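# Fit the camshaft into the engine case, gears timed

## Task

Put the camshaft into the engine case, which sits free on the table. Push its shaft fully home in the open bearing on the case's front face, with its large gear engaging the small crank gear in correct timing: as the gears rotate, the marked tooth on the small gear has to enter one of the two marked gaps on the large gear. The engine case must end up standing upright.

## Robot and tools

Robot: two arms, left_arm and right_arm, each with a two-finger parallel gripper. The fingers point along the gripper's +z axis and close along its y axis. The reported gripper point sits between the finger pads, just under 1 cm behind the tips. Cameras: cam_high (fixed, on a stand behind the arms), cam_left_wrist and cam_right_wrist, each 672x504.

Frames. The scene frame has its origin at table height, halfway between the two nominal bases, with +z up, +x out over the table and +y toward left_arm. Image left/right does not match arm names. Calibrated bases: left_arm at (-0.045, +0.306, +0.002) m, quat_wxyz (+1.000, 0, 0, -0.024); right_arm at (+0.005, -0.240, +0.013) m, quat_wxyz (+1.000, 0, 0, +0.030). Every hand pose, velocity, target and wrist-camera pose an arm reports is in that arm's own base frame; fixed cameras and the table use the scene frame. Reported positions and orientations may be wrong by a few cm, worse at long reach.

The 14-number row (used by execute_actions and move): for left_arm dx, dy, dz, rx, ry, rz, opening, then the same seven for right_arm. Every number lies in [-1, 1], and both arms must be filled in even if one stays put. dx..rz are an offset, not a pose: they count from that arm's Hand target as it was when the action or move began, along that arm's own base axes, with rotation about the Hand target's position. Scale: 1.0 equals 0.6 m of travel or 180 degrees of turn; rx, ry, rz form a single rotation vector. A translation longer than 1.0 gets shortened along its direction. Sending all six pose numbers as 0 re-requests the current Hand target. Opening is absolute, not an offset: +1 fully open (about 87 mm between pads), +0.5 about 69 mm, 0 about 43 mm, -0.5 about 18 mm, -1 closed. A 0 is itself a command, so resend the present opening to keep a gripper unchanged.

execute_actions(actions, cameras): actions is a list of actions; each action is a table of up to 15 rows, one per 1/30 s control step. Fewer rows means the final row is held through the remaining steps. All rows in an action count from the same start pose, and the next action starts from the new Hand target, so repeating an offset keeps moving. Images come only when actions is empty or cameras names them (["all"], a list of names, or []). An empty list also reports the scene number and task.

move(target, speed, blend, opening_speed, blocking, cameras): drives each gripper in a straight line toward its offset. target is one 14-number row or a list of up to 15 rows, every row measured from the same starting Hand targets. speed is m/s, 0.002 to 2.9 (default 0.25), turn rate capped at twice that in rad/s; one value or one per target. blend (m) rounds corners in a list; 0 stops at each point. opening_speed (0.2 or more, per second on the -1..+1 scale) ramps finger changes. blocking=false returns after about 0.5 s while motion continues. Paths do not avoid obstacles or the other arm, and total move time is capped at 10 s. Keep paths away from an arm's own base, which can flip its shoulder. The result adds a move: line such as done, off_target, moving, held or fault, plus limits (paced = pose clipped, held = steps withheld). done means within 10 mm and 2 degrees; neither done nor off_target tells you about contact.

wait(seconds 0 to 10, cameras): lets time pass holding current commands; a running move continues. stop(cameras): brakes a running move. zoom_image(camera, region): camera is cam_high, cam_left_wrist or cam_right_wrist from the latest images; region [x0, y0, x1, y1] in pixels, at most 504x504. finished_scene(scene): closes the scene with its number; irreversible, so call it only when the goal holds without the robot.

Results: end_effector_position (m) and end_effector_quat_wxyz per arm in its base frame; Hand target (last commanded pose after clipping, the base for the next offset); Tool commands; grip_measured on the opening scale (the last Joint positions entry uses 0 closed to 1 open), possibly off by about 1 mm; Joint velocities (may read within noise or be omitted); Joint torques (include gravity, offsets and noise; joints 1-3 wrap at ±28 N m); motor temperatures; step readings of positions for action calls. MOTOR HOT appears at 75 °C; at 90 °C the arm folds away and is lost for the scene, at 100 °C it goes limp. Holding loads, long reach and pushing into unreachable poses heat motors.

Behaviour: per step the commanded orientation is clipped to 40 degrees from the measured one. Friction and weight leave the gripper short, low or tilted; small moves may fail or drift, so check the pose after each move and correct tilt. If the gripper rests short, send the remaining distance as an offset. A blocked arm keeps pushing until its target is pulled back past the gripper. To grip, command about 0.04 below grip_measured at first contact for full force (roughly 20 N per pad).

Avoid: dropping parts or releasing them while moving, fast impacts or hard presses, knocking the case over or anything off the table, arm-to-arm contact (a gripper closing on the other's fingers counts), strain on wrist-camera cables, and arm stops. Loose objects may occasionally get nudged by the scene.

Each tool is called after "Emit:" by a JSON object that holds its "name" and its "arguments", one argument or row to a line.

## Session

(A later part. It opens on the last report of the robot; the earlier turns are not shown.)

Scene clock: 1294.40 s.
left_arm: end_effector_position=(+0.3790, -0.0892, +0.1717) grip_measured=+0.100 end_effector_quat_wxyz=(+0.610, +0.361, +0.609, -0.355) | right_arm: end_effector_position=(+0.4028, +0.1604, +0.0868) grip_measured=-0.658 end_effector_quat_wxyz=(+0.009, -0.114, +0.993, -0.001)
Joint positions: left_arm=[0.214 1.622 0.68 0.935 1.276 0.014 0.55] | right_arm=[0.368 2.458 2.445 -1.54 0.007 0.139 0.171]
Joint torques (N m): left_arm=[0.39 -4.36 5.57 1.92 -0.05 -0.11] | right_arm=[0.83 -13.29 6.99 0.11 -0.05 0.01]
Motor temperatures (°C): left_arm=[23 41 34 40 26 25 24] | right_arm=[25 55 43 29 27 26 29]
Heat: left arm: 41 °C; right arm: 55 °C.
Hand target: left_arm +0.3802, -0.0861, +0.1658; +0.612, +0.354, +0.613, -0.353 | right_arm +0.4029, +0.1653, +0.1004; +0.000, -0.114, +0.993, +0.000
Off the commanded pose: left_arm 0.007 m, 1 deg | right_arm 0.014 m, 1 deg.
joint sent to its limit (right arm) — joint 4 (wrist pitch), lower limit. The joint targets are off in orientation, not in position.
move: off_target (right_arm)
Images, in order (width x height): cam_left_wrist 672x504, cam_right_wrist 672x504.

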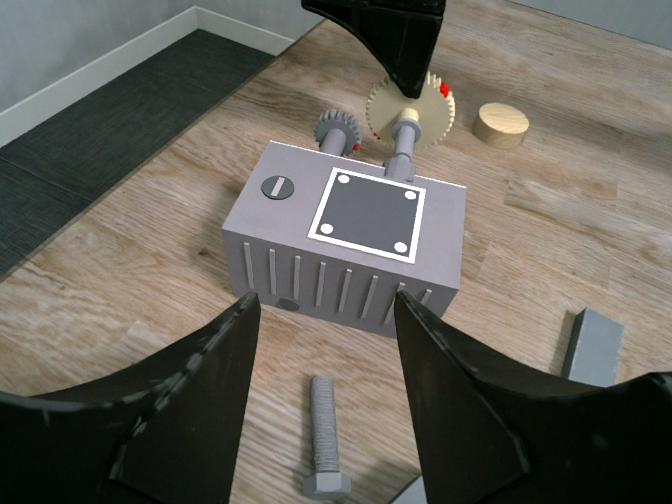

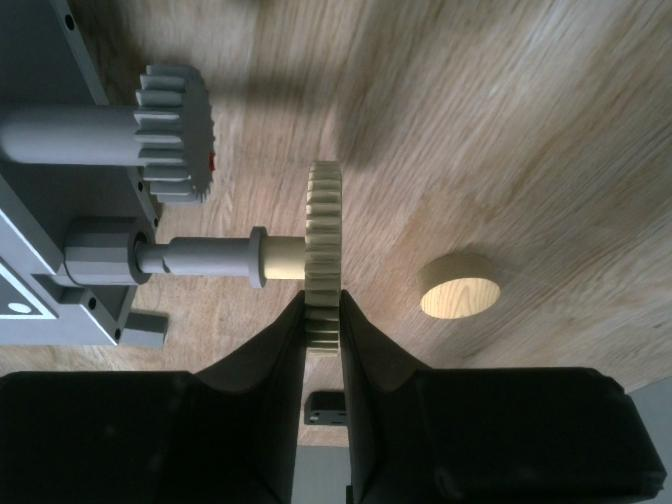

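Emit:
{"name": "move", "arguments": {
  "target": [0,0,0,0,0,0,0.1,0.003,0.0006,-0.006,0,0,0,-0.95],
  "speed": 0.03,
  "cameras": ["cam_left_wrist","cam_right_wrist"]
}}

Emit:
{"name": "zoom_image", "arguments": {
  "camera": "cam_left_wrist",
  "region": [360, 90, 440, 190]
}}

Emit:
{"name": "zoom_image", "arguments": {
  "camera": "cam_right_wrist",
  "region": [30, 150, 270, 330]
}}

Scene clock: 1316.03 s.
left_arm: end_effector_position=(+0.3790, -0.0892, +0.1717) grip_measured=+0.100 end_effector_quat_wxyz=(+0.610, +0.361, +0.609, -0.355) | right_arm: end_effector_position=(+0.4031, +0.1604, +0.0877) grip_measured=-0.658 end_effector_quat_wxyz=(+0.010, -0.114, +0.993, -0.001)
Joint positions: left_arm=[0.214 1.622 0.68 0.935 1.276 0.014 0.55] | right_arm=[0.368 2.458 2.449 -1.542 0.007 0.14 0.171]
Joint torques (N m): left_arm=[0.4 -4.36 5.59 1.92 -0.05 -0.11] | right_arm=[0.76 -11.96 7.57 0.13 -0.04 0]
Motor temperatures (°C): left_arm=[23 41 34 40 26 25 24] | right_arm=[25 55 45 29 27 26 29]
Heat: left arm: 41 °C; right arm: 55 °C.
Hand target: left_arm +0.3802, -0.0861, +0.1658; +0.612, +0.354, +0.613, -0.353 | right_arm +0.4047, +0.1656, +0.0968; +0.000, -0.114, +0.993, +0.000
Off the commanded pose: left_arm 0.007 m, 1 deg | right_arm 0.011 m, 1 deg.
joint sent to its limit (right arm) — joint 4 (wrist pitch), lower limit. The joint targets still meet the commanded pose.
move: off_target (right_arm)
Images, in order (width x height): cam_left_wrist 672x504, cam_right_wrist 672x504.

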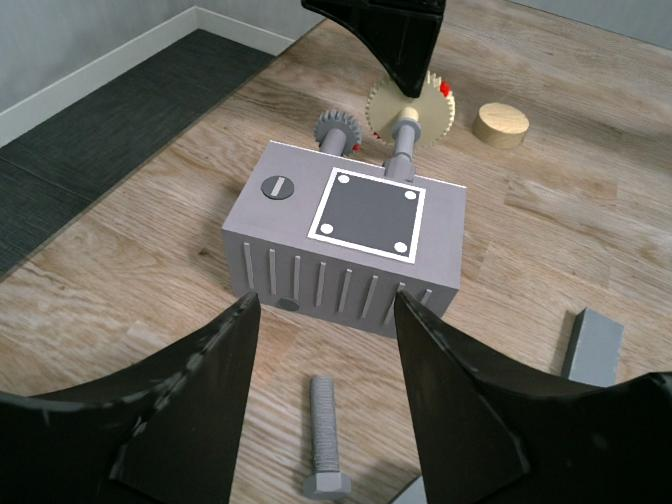

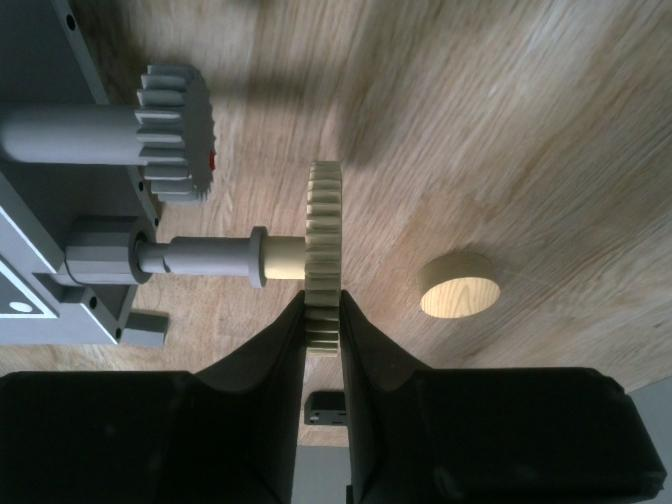

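Scaled by 5.040 from the camera's 672x504 image, which has a finer 960x720 frame.

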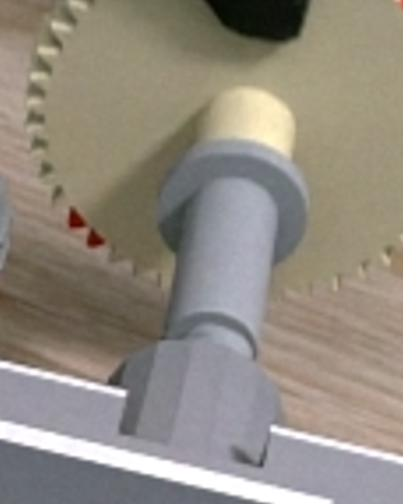

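Scaled by 2.100 from the camera's 672x504 image, which has a finer 960x720 frame.

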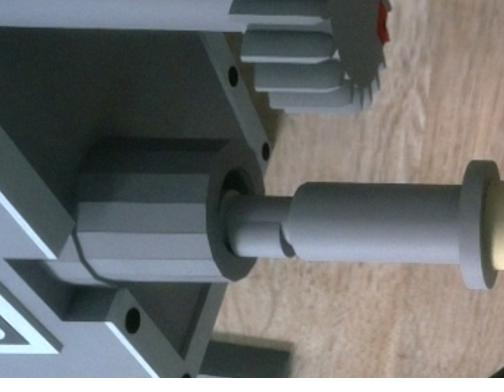

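Emit:
{"name": "move", "arguments": {
  "target": [0,0,0,0,0,0,0.1,0,0,-0.006,0,-0.022,0,-0.95],
  "speed": 0.03,
  "cameras": ["cam_left_wrist","cam_right_wrist"]
}}

Emit:
{"name": "zoom_image", "arguments": {
  "camera": "cam_right_wrist",
  "region": [30, 150, 270, 330]
}}

Scene clock: 1330.40 s.
left_arm: end_effector_position=(+0.3790, -0.0892, +0.1718) grip_measured=+0.100 end_effector_quat_wxyz=(+0.611, +0.361, +0.609, -0.355) | right_arm: end_effector_position=(+0.4031, +0.1623, +0.0812) grip_measured=-0.659 end_effector_quat_wxyz=(+0.012, -0.112, +0.994, -0.003)
Joint positions: left_arm=[0.214 1.622 0.68 0.935 1.276 0.014 0.55] | right_arm=[0.374 2.447 2.403 -1.505 0.013 0.149 0.17]
Joint torques (N m): left_arm=[0.4 -4.36 5.59 1.92 -0.05 -0.11] | right_arm=[1.11 -15.41 3.75 0.43 0.18 0]
Heat: left arm: 41 °C; right arm: 54 °C.
Hand target: left_arm +0.3803, -0.0861, +0.1658; +0.612, +0.354, +0.613, -0.353 | right_arm +0.4047, +0.1656, +0.0933; +0.034, -0.114, +0.993, -0.004
Off the commanded pose: left_arm 0.007 m, 1 deg | right_arm 0.013 m, 3 deg.
move: off_target (right_arm)
Images, in order (width x height): cam_left_wrist 672x504, cam_right_wrist 672x504.

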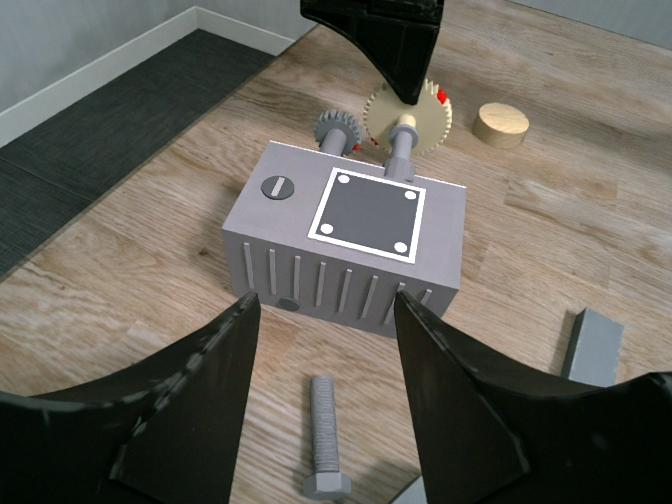

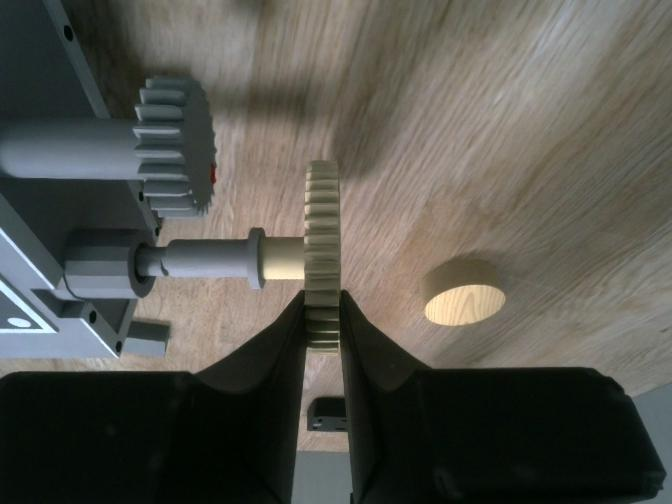

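Scaled by 2.100 from the camera's 672x504 image, which has a finer 960x720 frame.

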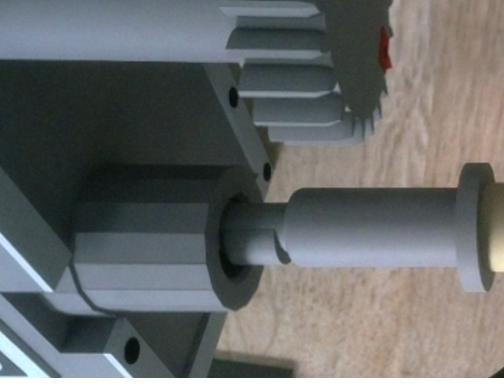

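Emit:
{"name": "zoom_image", "arguments": {
  "camera": "cam_left_wrist",
  "region": [350, 70, 450, 190]
}}

Scaled by 4.200 from the camera's 672x504 image, which has a finer 960x720 frame.

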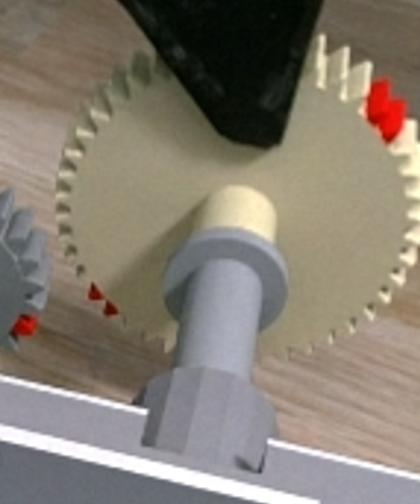

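Emit:
{"name": "move", "arguments": {
  "target": [0,0,0,0,0,0,0.1,-0.003,0.018,0.003,0,0,0,-0.95],
  "speed": 0.03,
  "cameras": ["cam_left_wrist","cam_right_wrist"]
}}

Emit:
{"name": "zoom_image", "arguments": {
  "camera": "cam_left_wrist",
  "region": [350, 70, 450, 190]
}}

Emit:
{"name": "zoom_image", "arguments": {
  "camera": "cam_right_wrist",
  "region": [30, 150, 270, 330]
}}

Scene clock: 1346.90 s.
left_arm: end_effector_position=(+0.3790, -0.0892, +0.1718) grip_measured=+0.100 end_effector_quat_wxyz=(+0.611, +0.361, +0.609, -0.355) | right_arm: end_effector_position=(+0.4003, +0.1726, +0.0817) grip_measured=-0.659 end_effector_quat_wxyz=(+0.015, -0.111, +0.994, -0.004)
Joint positions: left_arm=[0.214 1.622 0.68 0.935 1.276 0.014 0.55] | right_arm=[0.397 2.447 2.406 -1.502 0.017 0.174 0.17]
Joint torques (N m): left_arm=[0.39 -4.37 5.59 1.92 -0.05 -0.11] | right_arm=[1.1 -13.67 6.6 0.24 0.17 -0.03]
Motor temperatures (°C): left_arm=[23 40 34 41 26 25 24] | right_arm=[25 55 43 28 27 26 29]
Heat: left arm: 41 °C; right arm: 55 °C.
Hand target: left_arm +0.3803, -0.0861, +0.1658; +0.612, +0.354, +0.613, -0.353 | right_arm +0.4029, +0.1764, +0.0951; +0.034, -0.114, +0.993, -0.004
Off the commanded pose: left_arm 0.007 m, 1 deg | right_arm 0.014 m, 2 deg.
move: off_target (right_arm)
Images, in order (width x height): cam_left_wrist 672x504, cam_right_wrist 672x504.

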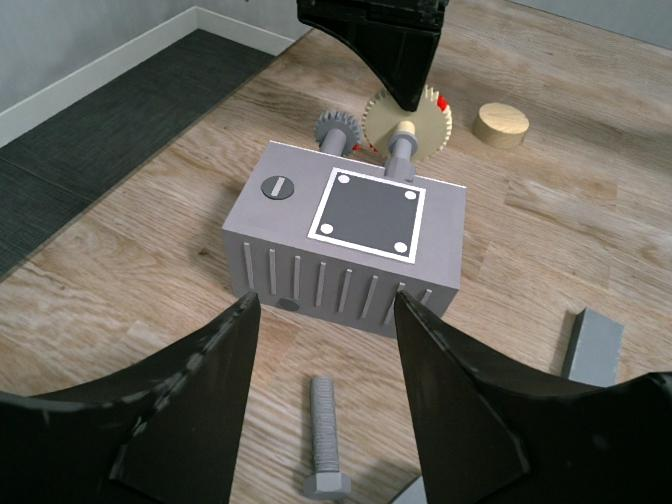

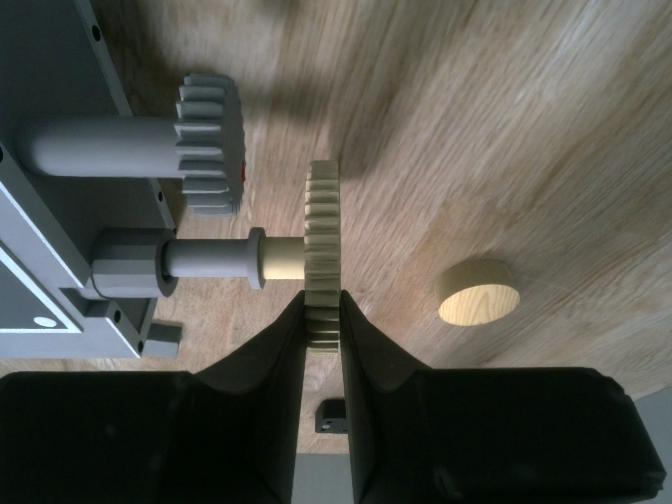

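Scaled by 4.200 from the camera's 672x504 image, which has a finer 960x720 frame.

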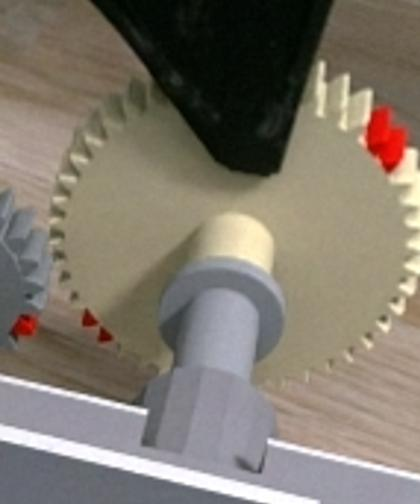

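Scaled by 2.100 from the camera's 672x504 image, which has a finer 960x720 frame.

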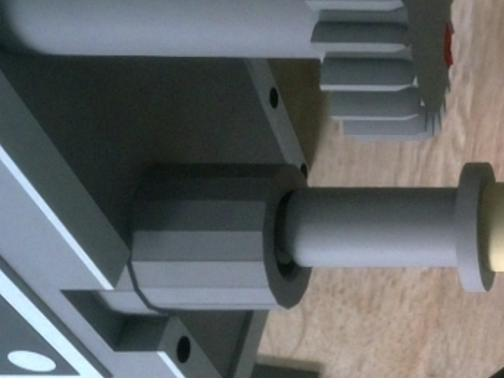

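Emit:
{"name": "move", "arguments": {
  "target": [0,0,0,0,0,0,0.1,0,0,0.008,0,0,0,-0.95],
  "speed": 0.03,
  "cameras": ["cam_right_wrist"]
}}

Emit:
{"name": "zoom_image", "arguments": {
  "camera": "cam_right_wrist",
  "region": [30, 150, 270, 330]
}}

Scene clock: 1358.20 s.
left_arm: end_effector_position=(+0.3790, -0.0892, +0.1718) grip_measured=+0.100 end_effector_quat_wxyz=(+0.611, +0.361, +0.609, -0.355) | right_arm: end_effector_position=(+0.4023, +0.1710, +0.0874) grip_measured=-0.659 end_effector_quat_wxyz=(+0.022, -0.111, +0.994, -0.009)
Joint positions: left_arm=[0.214 1.622 0.68 0.935 1.276 0.014 0.55] | right_arm=[0.397 2.447 2.43 -1.517 0.029 0.174 0.17]
Joint torques (N m): left_arm=[0.4 -4.36 5.57 1.92 -0.05 -0.11] | right_arm=[1.07 -12.79 7.43 0.15 0.02 -0.02]
Motor temperatures (°C): left_arm=[23 40 34 41 26 25 24] | right_arm=[25 55 44 28 27 26 29]
Heat: left arm: 41 °C; right arm: 55 °C.
Hand target: left_arm +0.3803, -0.0861, +0.1658; +0.612, +0.354, +0.613, -0.353 | right_arm +0.4029, +0.1764, +0.0999; +0.034, -0.114, +0.993, -0.004
Off the commanded pose: left_arm 0.007 m, 1 deg | right_arm 0.014 m, 2 deg.
move: off_target (right_arm)
Images, in order (width x height): cam_right_wrist 672x504.

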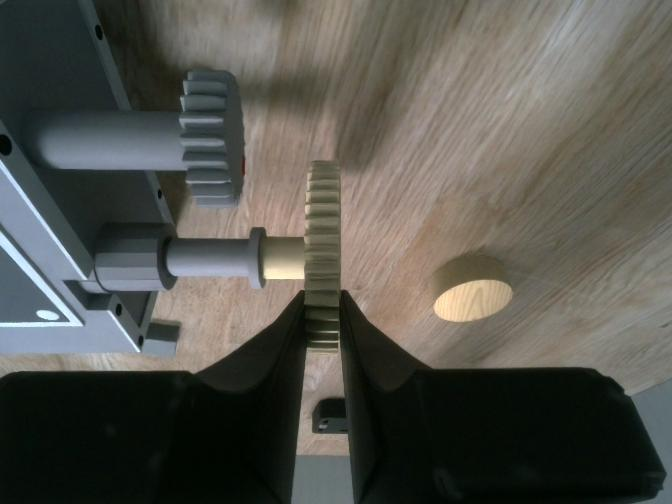

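Scaled by 2.100 from the camera's 672x504 image, which has a finer 960x720 frame.

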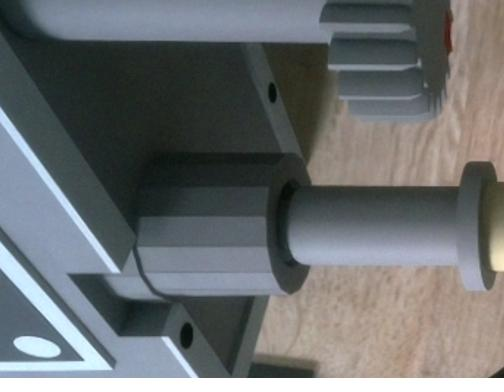

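Emit:
{"name": "move", "arguments": {
  "target": [0,0,0,0,0,0,0.1,-0.0045,0.0195,0,0,0,0,-0.95],
  "speed": 0.03,
  "cameras": ["cam_right_wrist","cam_left_wrist"]
}}

Emit:
{"name": "zoom_image", "arguments": {
  "camera": "cam_left_wrist",
  "region": [350, 70, 450, 190]
}}

Emit:
{"name": "zoom_image", "arguments": {
  "camera": "cam_right_wrist",
  "region": [60, 150, 300, 330]
}}

Scene clock: 1364.90 s.
left_arm: end_effector_position=(+0.3790, -0.0892, +0.1718) grip_measured=+0.100 end_effector_quat_wxyz=(+0.611, +0.361, +0.609, -0.355) | right_arm: end_effector_position=(+0.4010, +0.1759, +0.0895) grip_measured=-0.659 end_effector_quat_wxyz=(+0.026, -0.114, +0.993, -0.021)
Joint positions: left_arm=[0.214 1.622 0.68 0.935 1.276 0.014 0.55] | right_arm=[0.418 2.459 2.461 -1.537 0.056 0.189 0.17]
Joint torques (N m): left_arm=[0.4 -4.36 5.59 1.92 -0.05 -0.11] | right_arm=[1.44 -12.33 7.57 0.19 -0.23 0.06]
Heat: left arm: 41 °C; right arm: 54 °C.
Hand target: left_arm +0.3803, -0.0861, +0.1658; +0.612, +0.354, +0.613, -0.353 | right_arm +0.4002, +0.1882, +0.0999; +0.034, -0.114, +0.993, -0.004
Off the commanded pose: left_arm 0.007 m, 1 deg | right_arm 0.016 m, 2 deg.
move: off_target (right_arm)
Images, in order (width x height): cam_left_wrist 672x504, cam_right_wrist 672x504.

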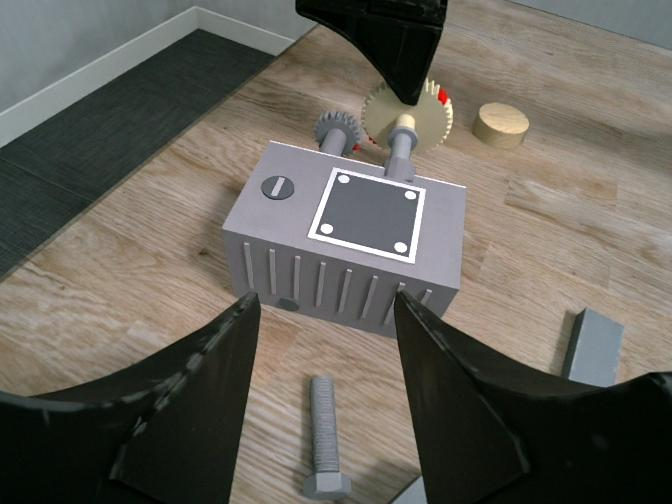

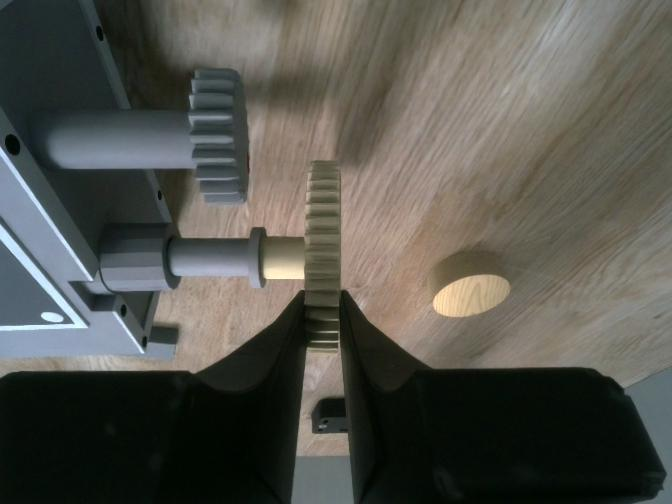

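Scaled by 4.200 from the camera's 672x504 image, which has a finer 960x720 frame.

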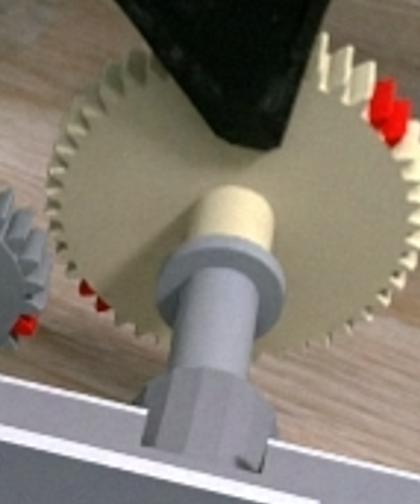

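Scaled by 2.100 from the camera's 672x504 image, which has a finer 960x720 frame.

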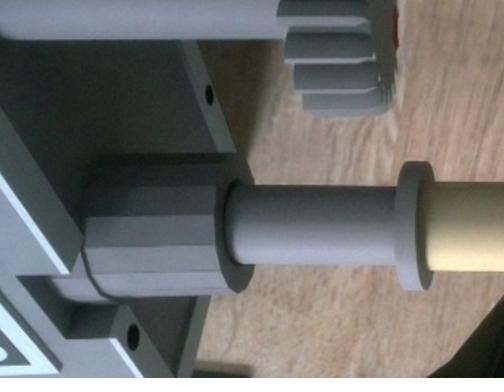

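Emit:
{"name": "move", "arguments": {
  "target": [0,0,0,0,0,0,0.1,0,-0.027,-0.012,0,0,0,-0.95],
  "speed": 0.03,
  "cameras": ["cam_right_wrist","cam_left_wrist"]
}}

Emit:
{"name": "zoom_image", "arguments": {
  "camera": "cam_left_wrist",
  "region": [350, 70, 450, 190]
}}

Emit:
{"name": "zoom_image", "arguments": {
  "camera": "cam_right_wrist",
  "region": [60, 150, 300, 330]
}}

Scene clock: 1398.93 s.
left_arm: end_effector_position=(+0.3790, -0.0892, +0.1718) grip_measured=+0.100 end_effector_quat_wxyz=(+0.611, +0.361, +0.609, -0.355) | right_arm: end_effector_position=(+0.3996, +0.1737, +0.0820) grip_measured=-0.659 end_effector_quat_wxyz=(+0.021, -0.111, +0.994, -0.009)
Joint positions: left_arm=[0.214 1.622 0.68 0.935 1.276 0.014 0.55] | right_arm=[0.404 2.43 2.378 -1.483 0.029 0.182 0.17]
Joint torques (N m): left_arm=[0.4 -4.36 5.59 1.92 -0.05 -0.11] | right_arm=[-0.17 -15.02 3.59 0.39 0.04 -0.12]
Motor temperatures (°C): left_arm=[23 39 34 42 26 25 24] | right_arm=[25 50 46 28 27 26 30]
Heat: left arm: 42 °C; right arm: 50 °C.
Hand target: left_arm +0.3803, -0.0861, +0.1658; +0.612, +0.354, +0.613, -0.353 | right_arm +0.4003, +0.1719, +0.0927; +0.034, -0.114, +0.993, -0.004
Off the commanded pose: left_arm 0.007 m, 1 deg | right_arm 0.011 m, 2 deg.
move: off_target (right_arm)
Images, in order (width x height): cam_left_wrist 672x504, cam_right_wrist 672x504.

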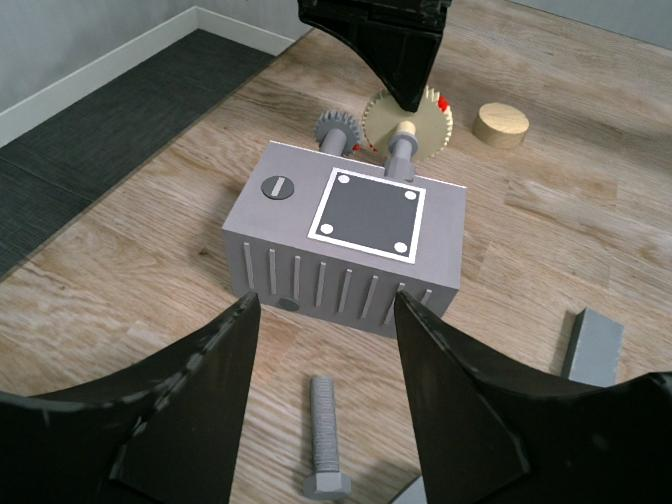

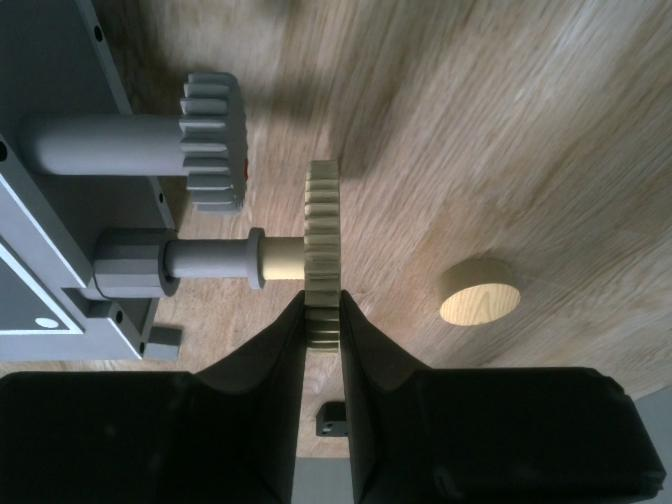

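Scaled by 4.200 from the camera's 672x504 image, which has a finer 960x720 frame.

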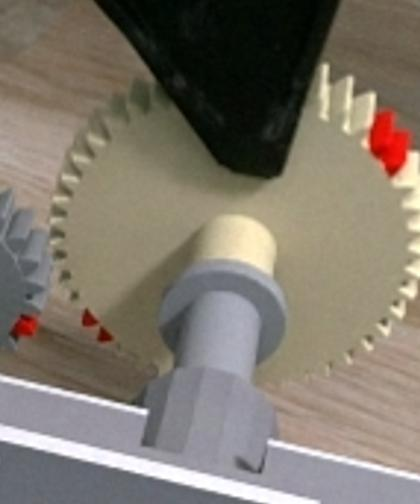

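Scaled by 2.100 from the camera's 672x504 image, which has a finer 960x720 frame.

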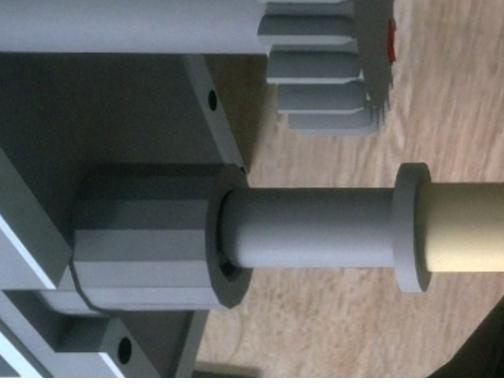

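Emit:
{"name": "move", "arguments": {
  "target": [0,0,0,0,0,0,0.1,-0.0055,0.016,0.002,0,0,0,-0.95],
  "speed": 0.03,
  "cameras": ["cam_right_wrist","cam_left_wrist"]
}}

Emit:
{"name": "zoom_image", "arguments": {
  "camera": "cam_left_wrist",
  "region": [350, 70, 450, 190]
}}

Emit:
{"name": "zoom_image", "arguments": {
  "camera": "cam_right_wrist",
  "region": [60, 150, 300, 330]
}}

Scene clock: 1413.33 s.
left_arm: end_effector_position=(+0.3790, -0.0892, +0.1718) grip_measured=+0.100 end_effector_quat_wxyz=(+0.611, +0.361, +0.609, -0.355) | right_arm: end_effector_position=(+0.3993, +0.1745, +0.0820) grip_measured=-0.659 end_effector_quat_wxyz=(+0.021, -0.110, +0.994, -0.008)
Joint positions: left_arm=[0.214 1.622 0.68 0.935 1.276 0.014 0.55] | right_arm=[0.406 2.43 2.378 -1.483 0.028 0.184 0.17]
Joint torques (N m): left_arm=[0.42 -4.36 5.57 1.92 -0.05 -0.11] | right_arm=[1.66 -14.45 4.75 0.32 0.05 0.03]
Heat: left arm: 42 °C; right arm: 54 °C.
Hand target: left_arm +0.3803, -0.0861, +0.1658; +0.612, +0.354, +0.613, -0.353 | right_arm +0.3969, +0.1815, +0.0939; +0.034, -0.114, +0.993, -0.004
Off the commanded pose: left_arm 0.007 m, 1 deg | right_arm 0.014 m, 2 deg.
move: off_target (right_arm)
Images, in order (width x height): cam_left_wrist 672x504, cam_right_wrist 672x504.

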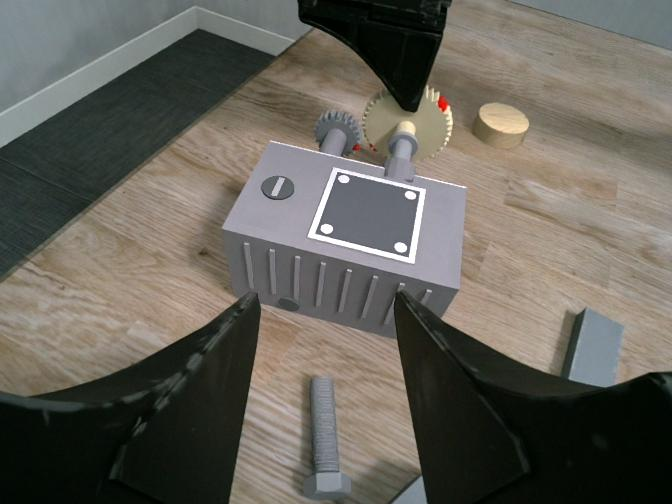

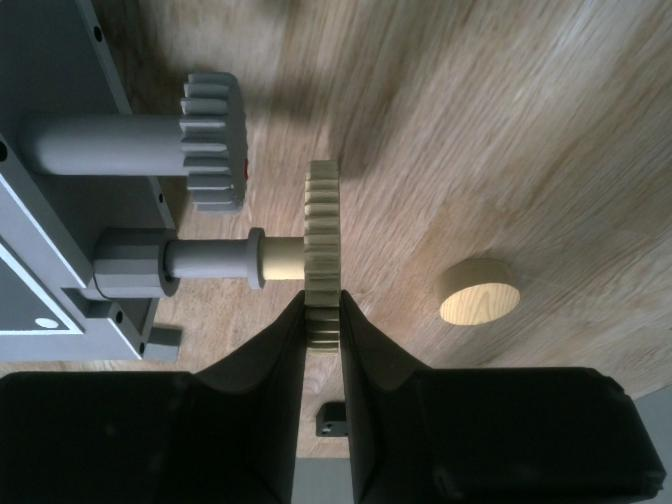

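Scaled by 4.200 from the camera's 672x504 image, which has a finer 960x720 frame.

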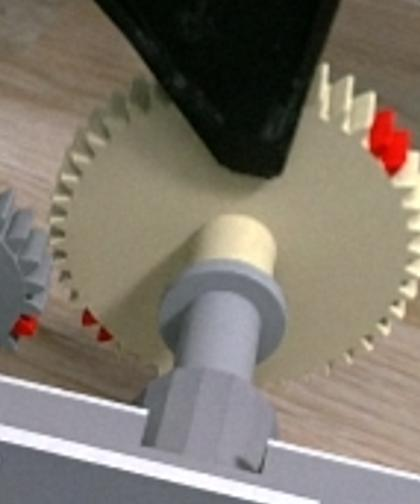

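Scaled by 2.100 from the camera's 672x504 image, which has a finer 960x720 frame.

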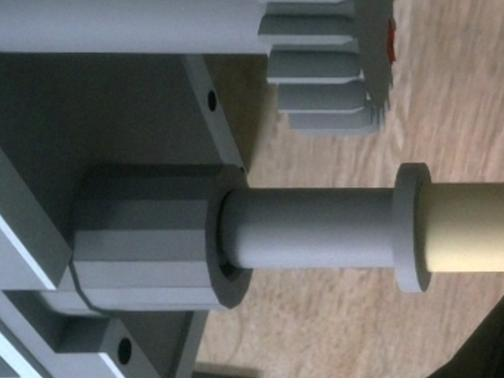

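Emit:
{"name": "move", "arguments": {
  "target": [0,0,0,0,0,0,0.1,0.001,-0.004,0.006,0,0,0,-0.95],
  "speed": 0.03
}}

Emit:
{"name": "move", "arguments": {
  "target": [0,0,0,0,0,0,0.1,0,0,0.003,0,0,0,-0.95],
  "speed": 0.03,
  "cameras": ["cam_right_wrist"]
}}

Emit:
{"name": "zoom_image", "arguments": {
  "camera": "cam_right_wrist",
  "region": [60, 150, 300, 330]
}}

Scene clock: 1424.93 s.
left_arm: end_effector_position=(+0.3790, -0.0892, +0.1718) grip_measured=+0.100 end_effector_quat_wxyz=(+0.611, +0.361, +0.609, -0.355) | right_arm: end_effector_position=(+0.3993, +0.1745, +0.0820) grip_measured=-0.659 end_effector_quat_wxyz=(+0.021, -0.110, +0.994, -0.008)
Joint positions: left_arm=[0.214 1.622 0.68 0.935 1.276 0.014 0.55] | right_arm=[0.406 2.43 2.378 -1.483 0.028 0.184 0.17]
Joint torques (N m): left_arm=[0.4 -4.36 5.59 1.92 -0.05 -0.11] | right_arm=[1.17 -14.34 6.02 0.18 0.05 -0.02]
Motor temperatures (°C): left_arm=[23 38 34 42 26 25 24] | right_arm=[25 55 44 28 27 26 30]
Heat: left arm: 42 °C; right arm: 55 °C.
Hand target: left_arm +0.3803, -0.0861, +0.1658; +0.612, +0.354, +0.613, -0.353 | right_arm +0.3975, +0.1791, +0.0975; +0.034, -0.114, +0.993, -0.004
Off the commanded pose: left_arm 0.007 m, 1 deg | right_arm 0.016 m, 2 deg.
move: off_target (right_arm)

Scene clock: 1425.63 s.
left_arm: end_effector_position=(+0.3790, -0.0892, +0.1718) grip_measured=+0.100 end_effector_quat_wxyz=(+0.611, +0.361, +0.609, -0.355) | right_arm: end_effector_position=(+0.3994, +0.1746, +0.0827) grip_measured=-0.659 end_effector_quat_wxyz=(+0.022, -0.110, +0.994, -0.008)
Joint positions: left_arm=[0.214 1.622 0.68 0.935 1.276 0.014 0.55] | right_arm=[0.406 2.43 2.381 -1.485 0.028 0.184 0.17]
Joint torques (N m): left_arm=[0.39 -4.36 5.59 1.92 -0.05 -0.11] | right_arm=[1.14 -14.12 6.67 0.11 0.05 -0.03]
Motor temperatures (°C): left_arm=[23 38 34 42 26 25 24] | right_arm=[25 55 44 28 27 26 30]
Heat: left arm: 42 °C; right arm: 55 °C.
Hand target: left_arm +0.3803, -0.0861, +0.1658; +0.612, +0.354, +0.613, -0.353 | right_arm +0.3976, +0.1792, +0.0993; +0.034, -0.114, +0.993, -0.004
Off the commanded pose: left_arm 0.007 m, 1 deg | right_arm 0.017 m, 2 deg.
move: off_target (right_arm)
Images, in order (width x height): cam_right_wrist 672x504.

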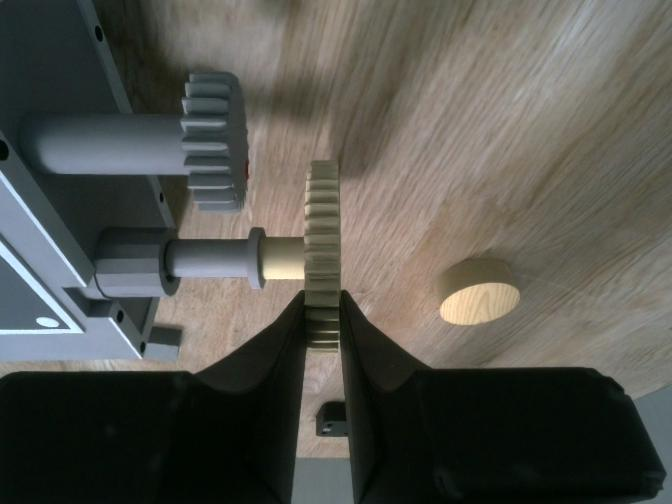

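Scaled by 2.100 from the camera's 672x504 image, which has a finer 960x720 frame.

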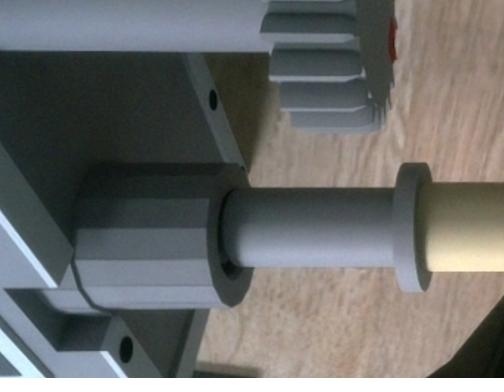

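Emit:
{"name": "move", "arguments": {
  "target": [0,0,0,0,0,0,0.1,0,0.001,0.0025,0,0,0,-0.95],
  "speed": 0.03
}}

Emit:
{"name": "move", "arguments": {
  "target": [0,0,0,0,0,0,0.1,0,0.001,0.0025,0,0,0,-0.95],
  "speed": 0.03,
  "cameras": ["cam_right_wrist","cam_left_wrist"]
}}

Emit:
{"name": "zoom_image", "arguments": {
  "camera": "cam_right_wrist",
  "region": [60, 150, 300, 330]
}}

Emit:
{"name": "zoom_image", "arguments": {
  "camera": "cam_left_wrist",
  "region": [350, 70, 450, 190]
}}

Scene clock: 1434.40 s.
left_arm: end_effector_position=(+0.3790, -0.0892, +0.1718) grip_measured=+0.100 end_effector_quat_wxyz=(+0.611, +0.361, +0.609, -0.355) | right_arm: end_effector_position=(+0.3990, +0.1756, +0.0847) grip_measured=-0.659 end_effector_quat_wxyz=(+0.023, -0.112, +0.993, -0.008)
Joint positions: left_arm=[0.214 1.622 0.68 0.935 1.276 0.014 0.55] | right_arm=[0.409 2.43 2.389 -1.491 0.029 0.184 0.17]
Joint torques (N m): left_arm=[0.4 -4.36 5.57 1.92 -0.05 -0.11] | right_arm=[1.02 -13.72 7.04 0.1 0.04 -0.01]
Motor temperatures (°C): left_arm=[23 38 34 42 26 25 24] | right_arm=[25 56 43 28 27 26 30]
Heat: left arm: 42 °C; right arm: 56 °C.
Hand target: left_arm +0.3803, -0.0861, +0.1658; +0.612, +0.354, +0.613, -0.353 | right_arm +0.3975, +0.1798, +0.1007; +0.034, -0.114, +0.993, -0.004
Off the commanded pose: left_arm 0.007 m, 1 deg | right_arm 0.017 m, 1 deg.
move: off_target (right_arm)

Scene clock: 1435.10 s.
left_arm: end_effector_position=(+0.3790, -0.0892, +0.1718) grip_measured=+0.100 end_effector_quat_wxyz=(+0.611, +0.361, +0.609, -0.355) | right_arm: end_effector_position=(+0.3996, +0.1752, +0.0872) grip_measured=-0.659 end_effector_quat_wxyz=(+0.025, -0.111, +0.993, -0.010)
Joint positions: left_arm=[0.214 1.622 0.68 0.935 1.276 0.014 0.55] | right_arm=[0.409 2.43 2.4 -1.498 0.033 0.185 0.17]
Joint torques (N m): left_arm=[0.4 -4.37 5.57 1.92 -0.05 -0.11] | right_arm=[1.11 -13.3 7.39 0.07 0 0]
Motor temperatures (°C): left_arm=[23 38 34 42 26 25 24] | right_arm=[25 56 43 28 27 26 30]
Heat: left arm: 42 °C; right arm: 56 °C.
Hand target: left_arm +0.3803, -0.0861, +0.1658; +0.612, +0.354, +0.613, -0.353 | right_arm +0.3975, +0.1804, +0.1023; +0.034, -0.114, +0.993, -0.004
Off the commanded pose: left_arm 0.007 m, 1 deg | right_arm 0.016 m, 1 deg.
move: off_target (right_arm)
Images, in order (width x height): cam_left_wrist 672x504, cam_right_wrist 672x504.

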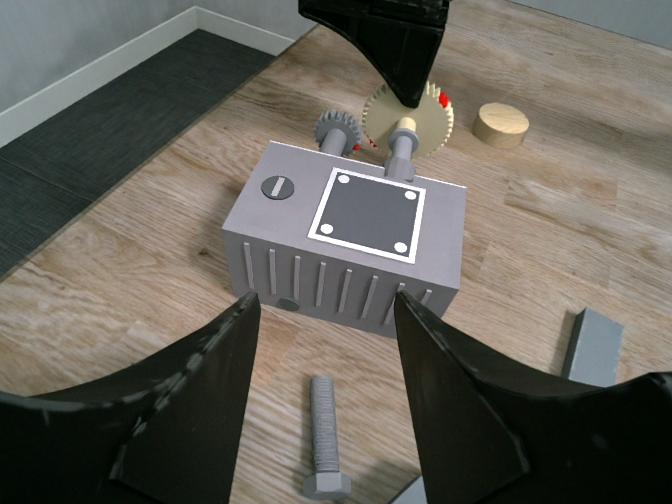

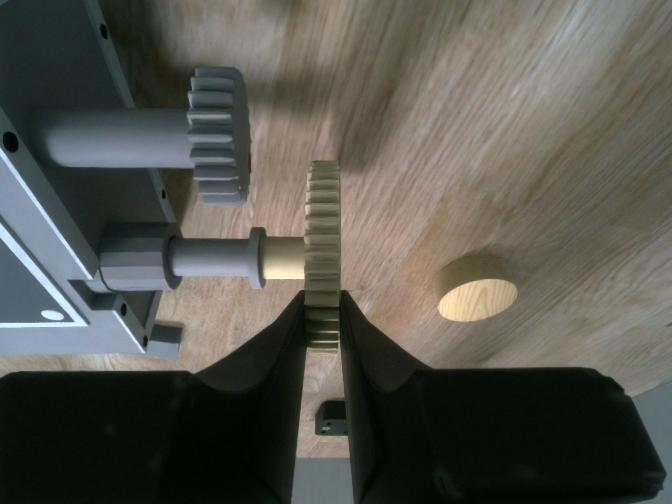

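Scaled by 2.100 from the camera's 672x504 image, which has a finer 960x720 frame.

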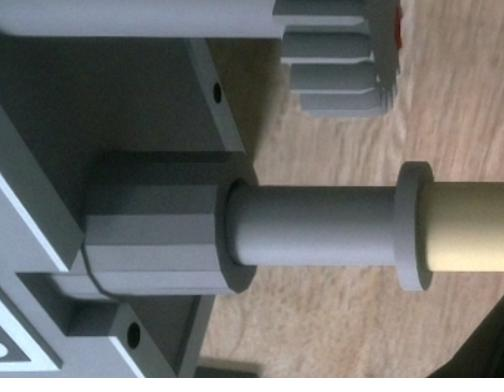

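Scaled by 4.200 from the camera's 672x504 image, which has a finer 960x720 frame.

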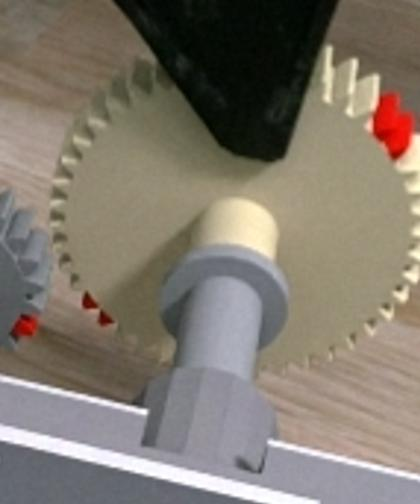

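Emit:
{"name": "zoom_image", "arguments": {
  "camera": "cam_left_wrist",
  "region": [375, 120, 425, 190]
}}

Scaled by 7.200 from the camera's 672x504 image, which has a finer 960x720 frame.

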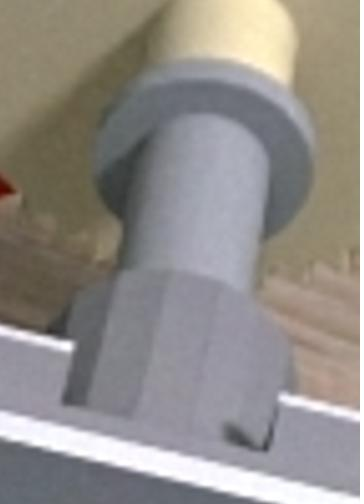

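Emit:
{"name": "move", "arguments": {
  "target": [0,0,0,0,0,0,0.1,0,0,-0.011,0,0,0.008,-0.95],
  "speed": 0.03
}}

Emit:
{"name": "move", "arguments": {
  "target": [0,0,0,0,0,0,0.1,-0.003,0.013,0,0,0,0,-0.95],
  "speed": 0.03,
  "cameras": ["cam_right_wrist","cam_left_wrist"]
}}

Emit:
{"name": "zoom_image", "arguments": {
  "camera": "cam_right_wrist",
  "region": [60, 150, 300, 330]
}}

Emit:
{"name": "zoom_image", "arguments": {
  "camera": "cam_left_wrist",
  "region": [375, 120, 425, 190]
}}

Scene clock: 1475.93 s.
left_arm: end_effector_position=(+0.3790, -0.0892, +0.1718) grip_measured=+0.100 end_effector_quat_wxyz=(+0.611, +0.361, +0.609, -0.355) | right_arm: end_effector_position=(+0.4001, +0.1753, +0.0871) grip_measured=-0.659 end_effector_quat_wxyz=(+0.026, -0.117, +0.993, -0.010)
Joint positions: left_arm=[0.214 1.622 0.68 0.935 1.276 0.014 0.55] | right_arm=[0.411 2.43 2.4 -1.496 0.035 0.175 0.17]
Joint torques (N m): left_arm=[0.4 -4.37 5.57 1.91 -0.05 -0.11] | right_arm=[1.14 -14.02 4.33 0.35 -0.03 -0.11]
Motor temperatures (°C): left_arm=[23 37 34 43 26 25 24] | right_arm=[25 56 46 28 27 26 30]
Heat: left arm: 43 °C; right arm: 56 °C.
Hand target: left_arm +0.3803, -0.0861, +0.1658; +0.612, +0.354, +0.613, -0.353 | right_arm +0.3976, +0.1804, +0.0957; +0.034, -0.127, +0.991, -0.003
Off the commanded pose: left_arm 0.007 m, 1 deg | right_arm 0.010 m, 2 deg.
move: done

Scene clock: 1476.70 s.
left_arm: end_effector_position=(+0.3790, -0.0892, +0.1718) grip_measured=+0.100 end_effector_quat_wxyz=(+0.611, +0.361, +0.609, -0.355) | right_arm: end_effector_position=(+0.3994, +0.1777, +0.0871) grip_measured=-0.659 end_effector_quat_wxyz=(+0.029, -0.122, +0.992, -0.018)
Joint positions: left_arm=[0.214 1.622 0.68 0.935 1.276 0.014 0.55] | right_arm=[0.422 2.43 2.4 -1.495 0.051 0.177 0.17]
Joint torques (N m): left_arm=[0.39 -4.37 5.59 1.92 -0.05 -0.11] | right_arm=[1.59 -13.04 5.79 0.26 -0.21 0.01]
Motor temperatures (°C): left_arm=[23 37 34 43 26 25 24] | right_arm=[25 56 46 28 27 26 30]
Heat: left arm: 43 °C; right arm: 56 °C.
Hand target: left_arm +0.3803, -0.0861, +0.1658; +0.612, +0.354, +0.613, -0.353 | right_arm +0.3957, +0.1881, +0.0957; +0.034, -0.126, +0.991, -0.003
Off the commanded pose: left_arm 0.007 m, 1 deg | right_arm 0.014 m, 2 deg.
move: off_target (right_arm)
Images, in order (width x height): cam_left_wrist 672x504, cam_right_wrist 672x504.

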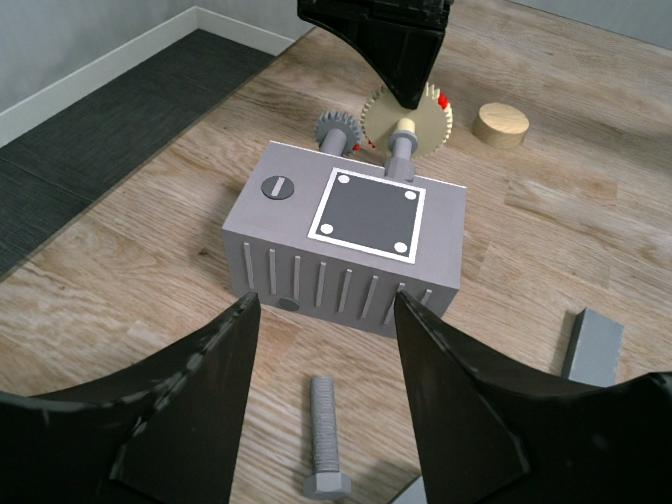

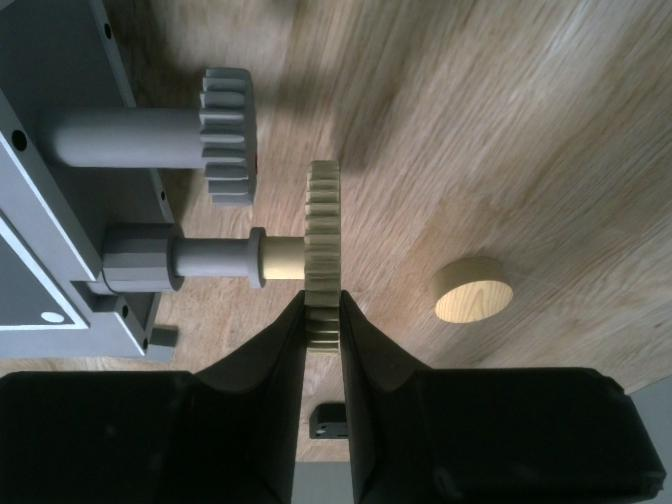

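Scaled by 2.100 from the camera's 672x504 image, which has a finer 960x720 frame.

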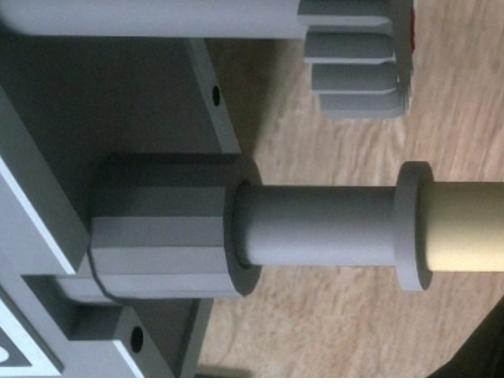

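Scaled by 7.200 from the camera's 672x504 image, which has a finer 960x720 frame.

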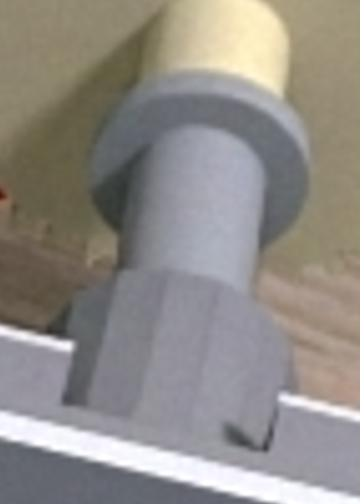

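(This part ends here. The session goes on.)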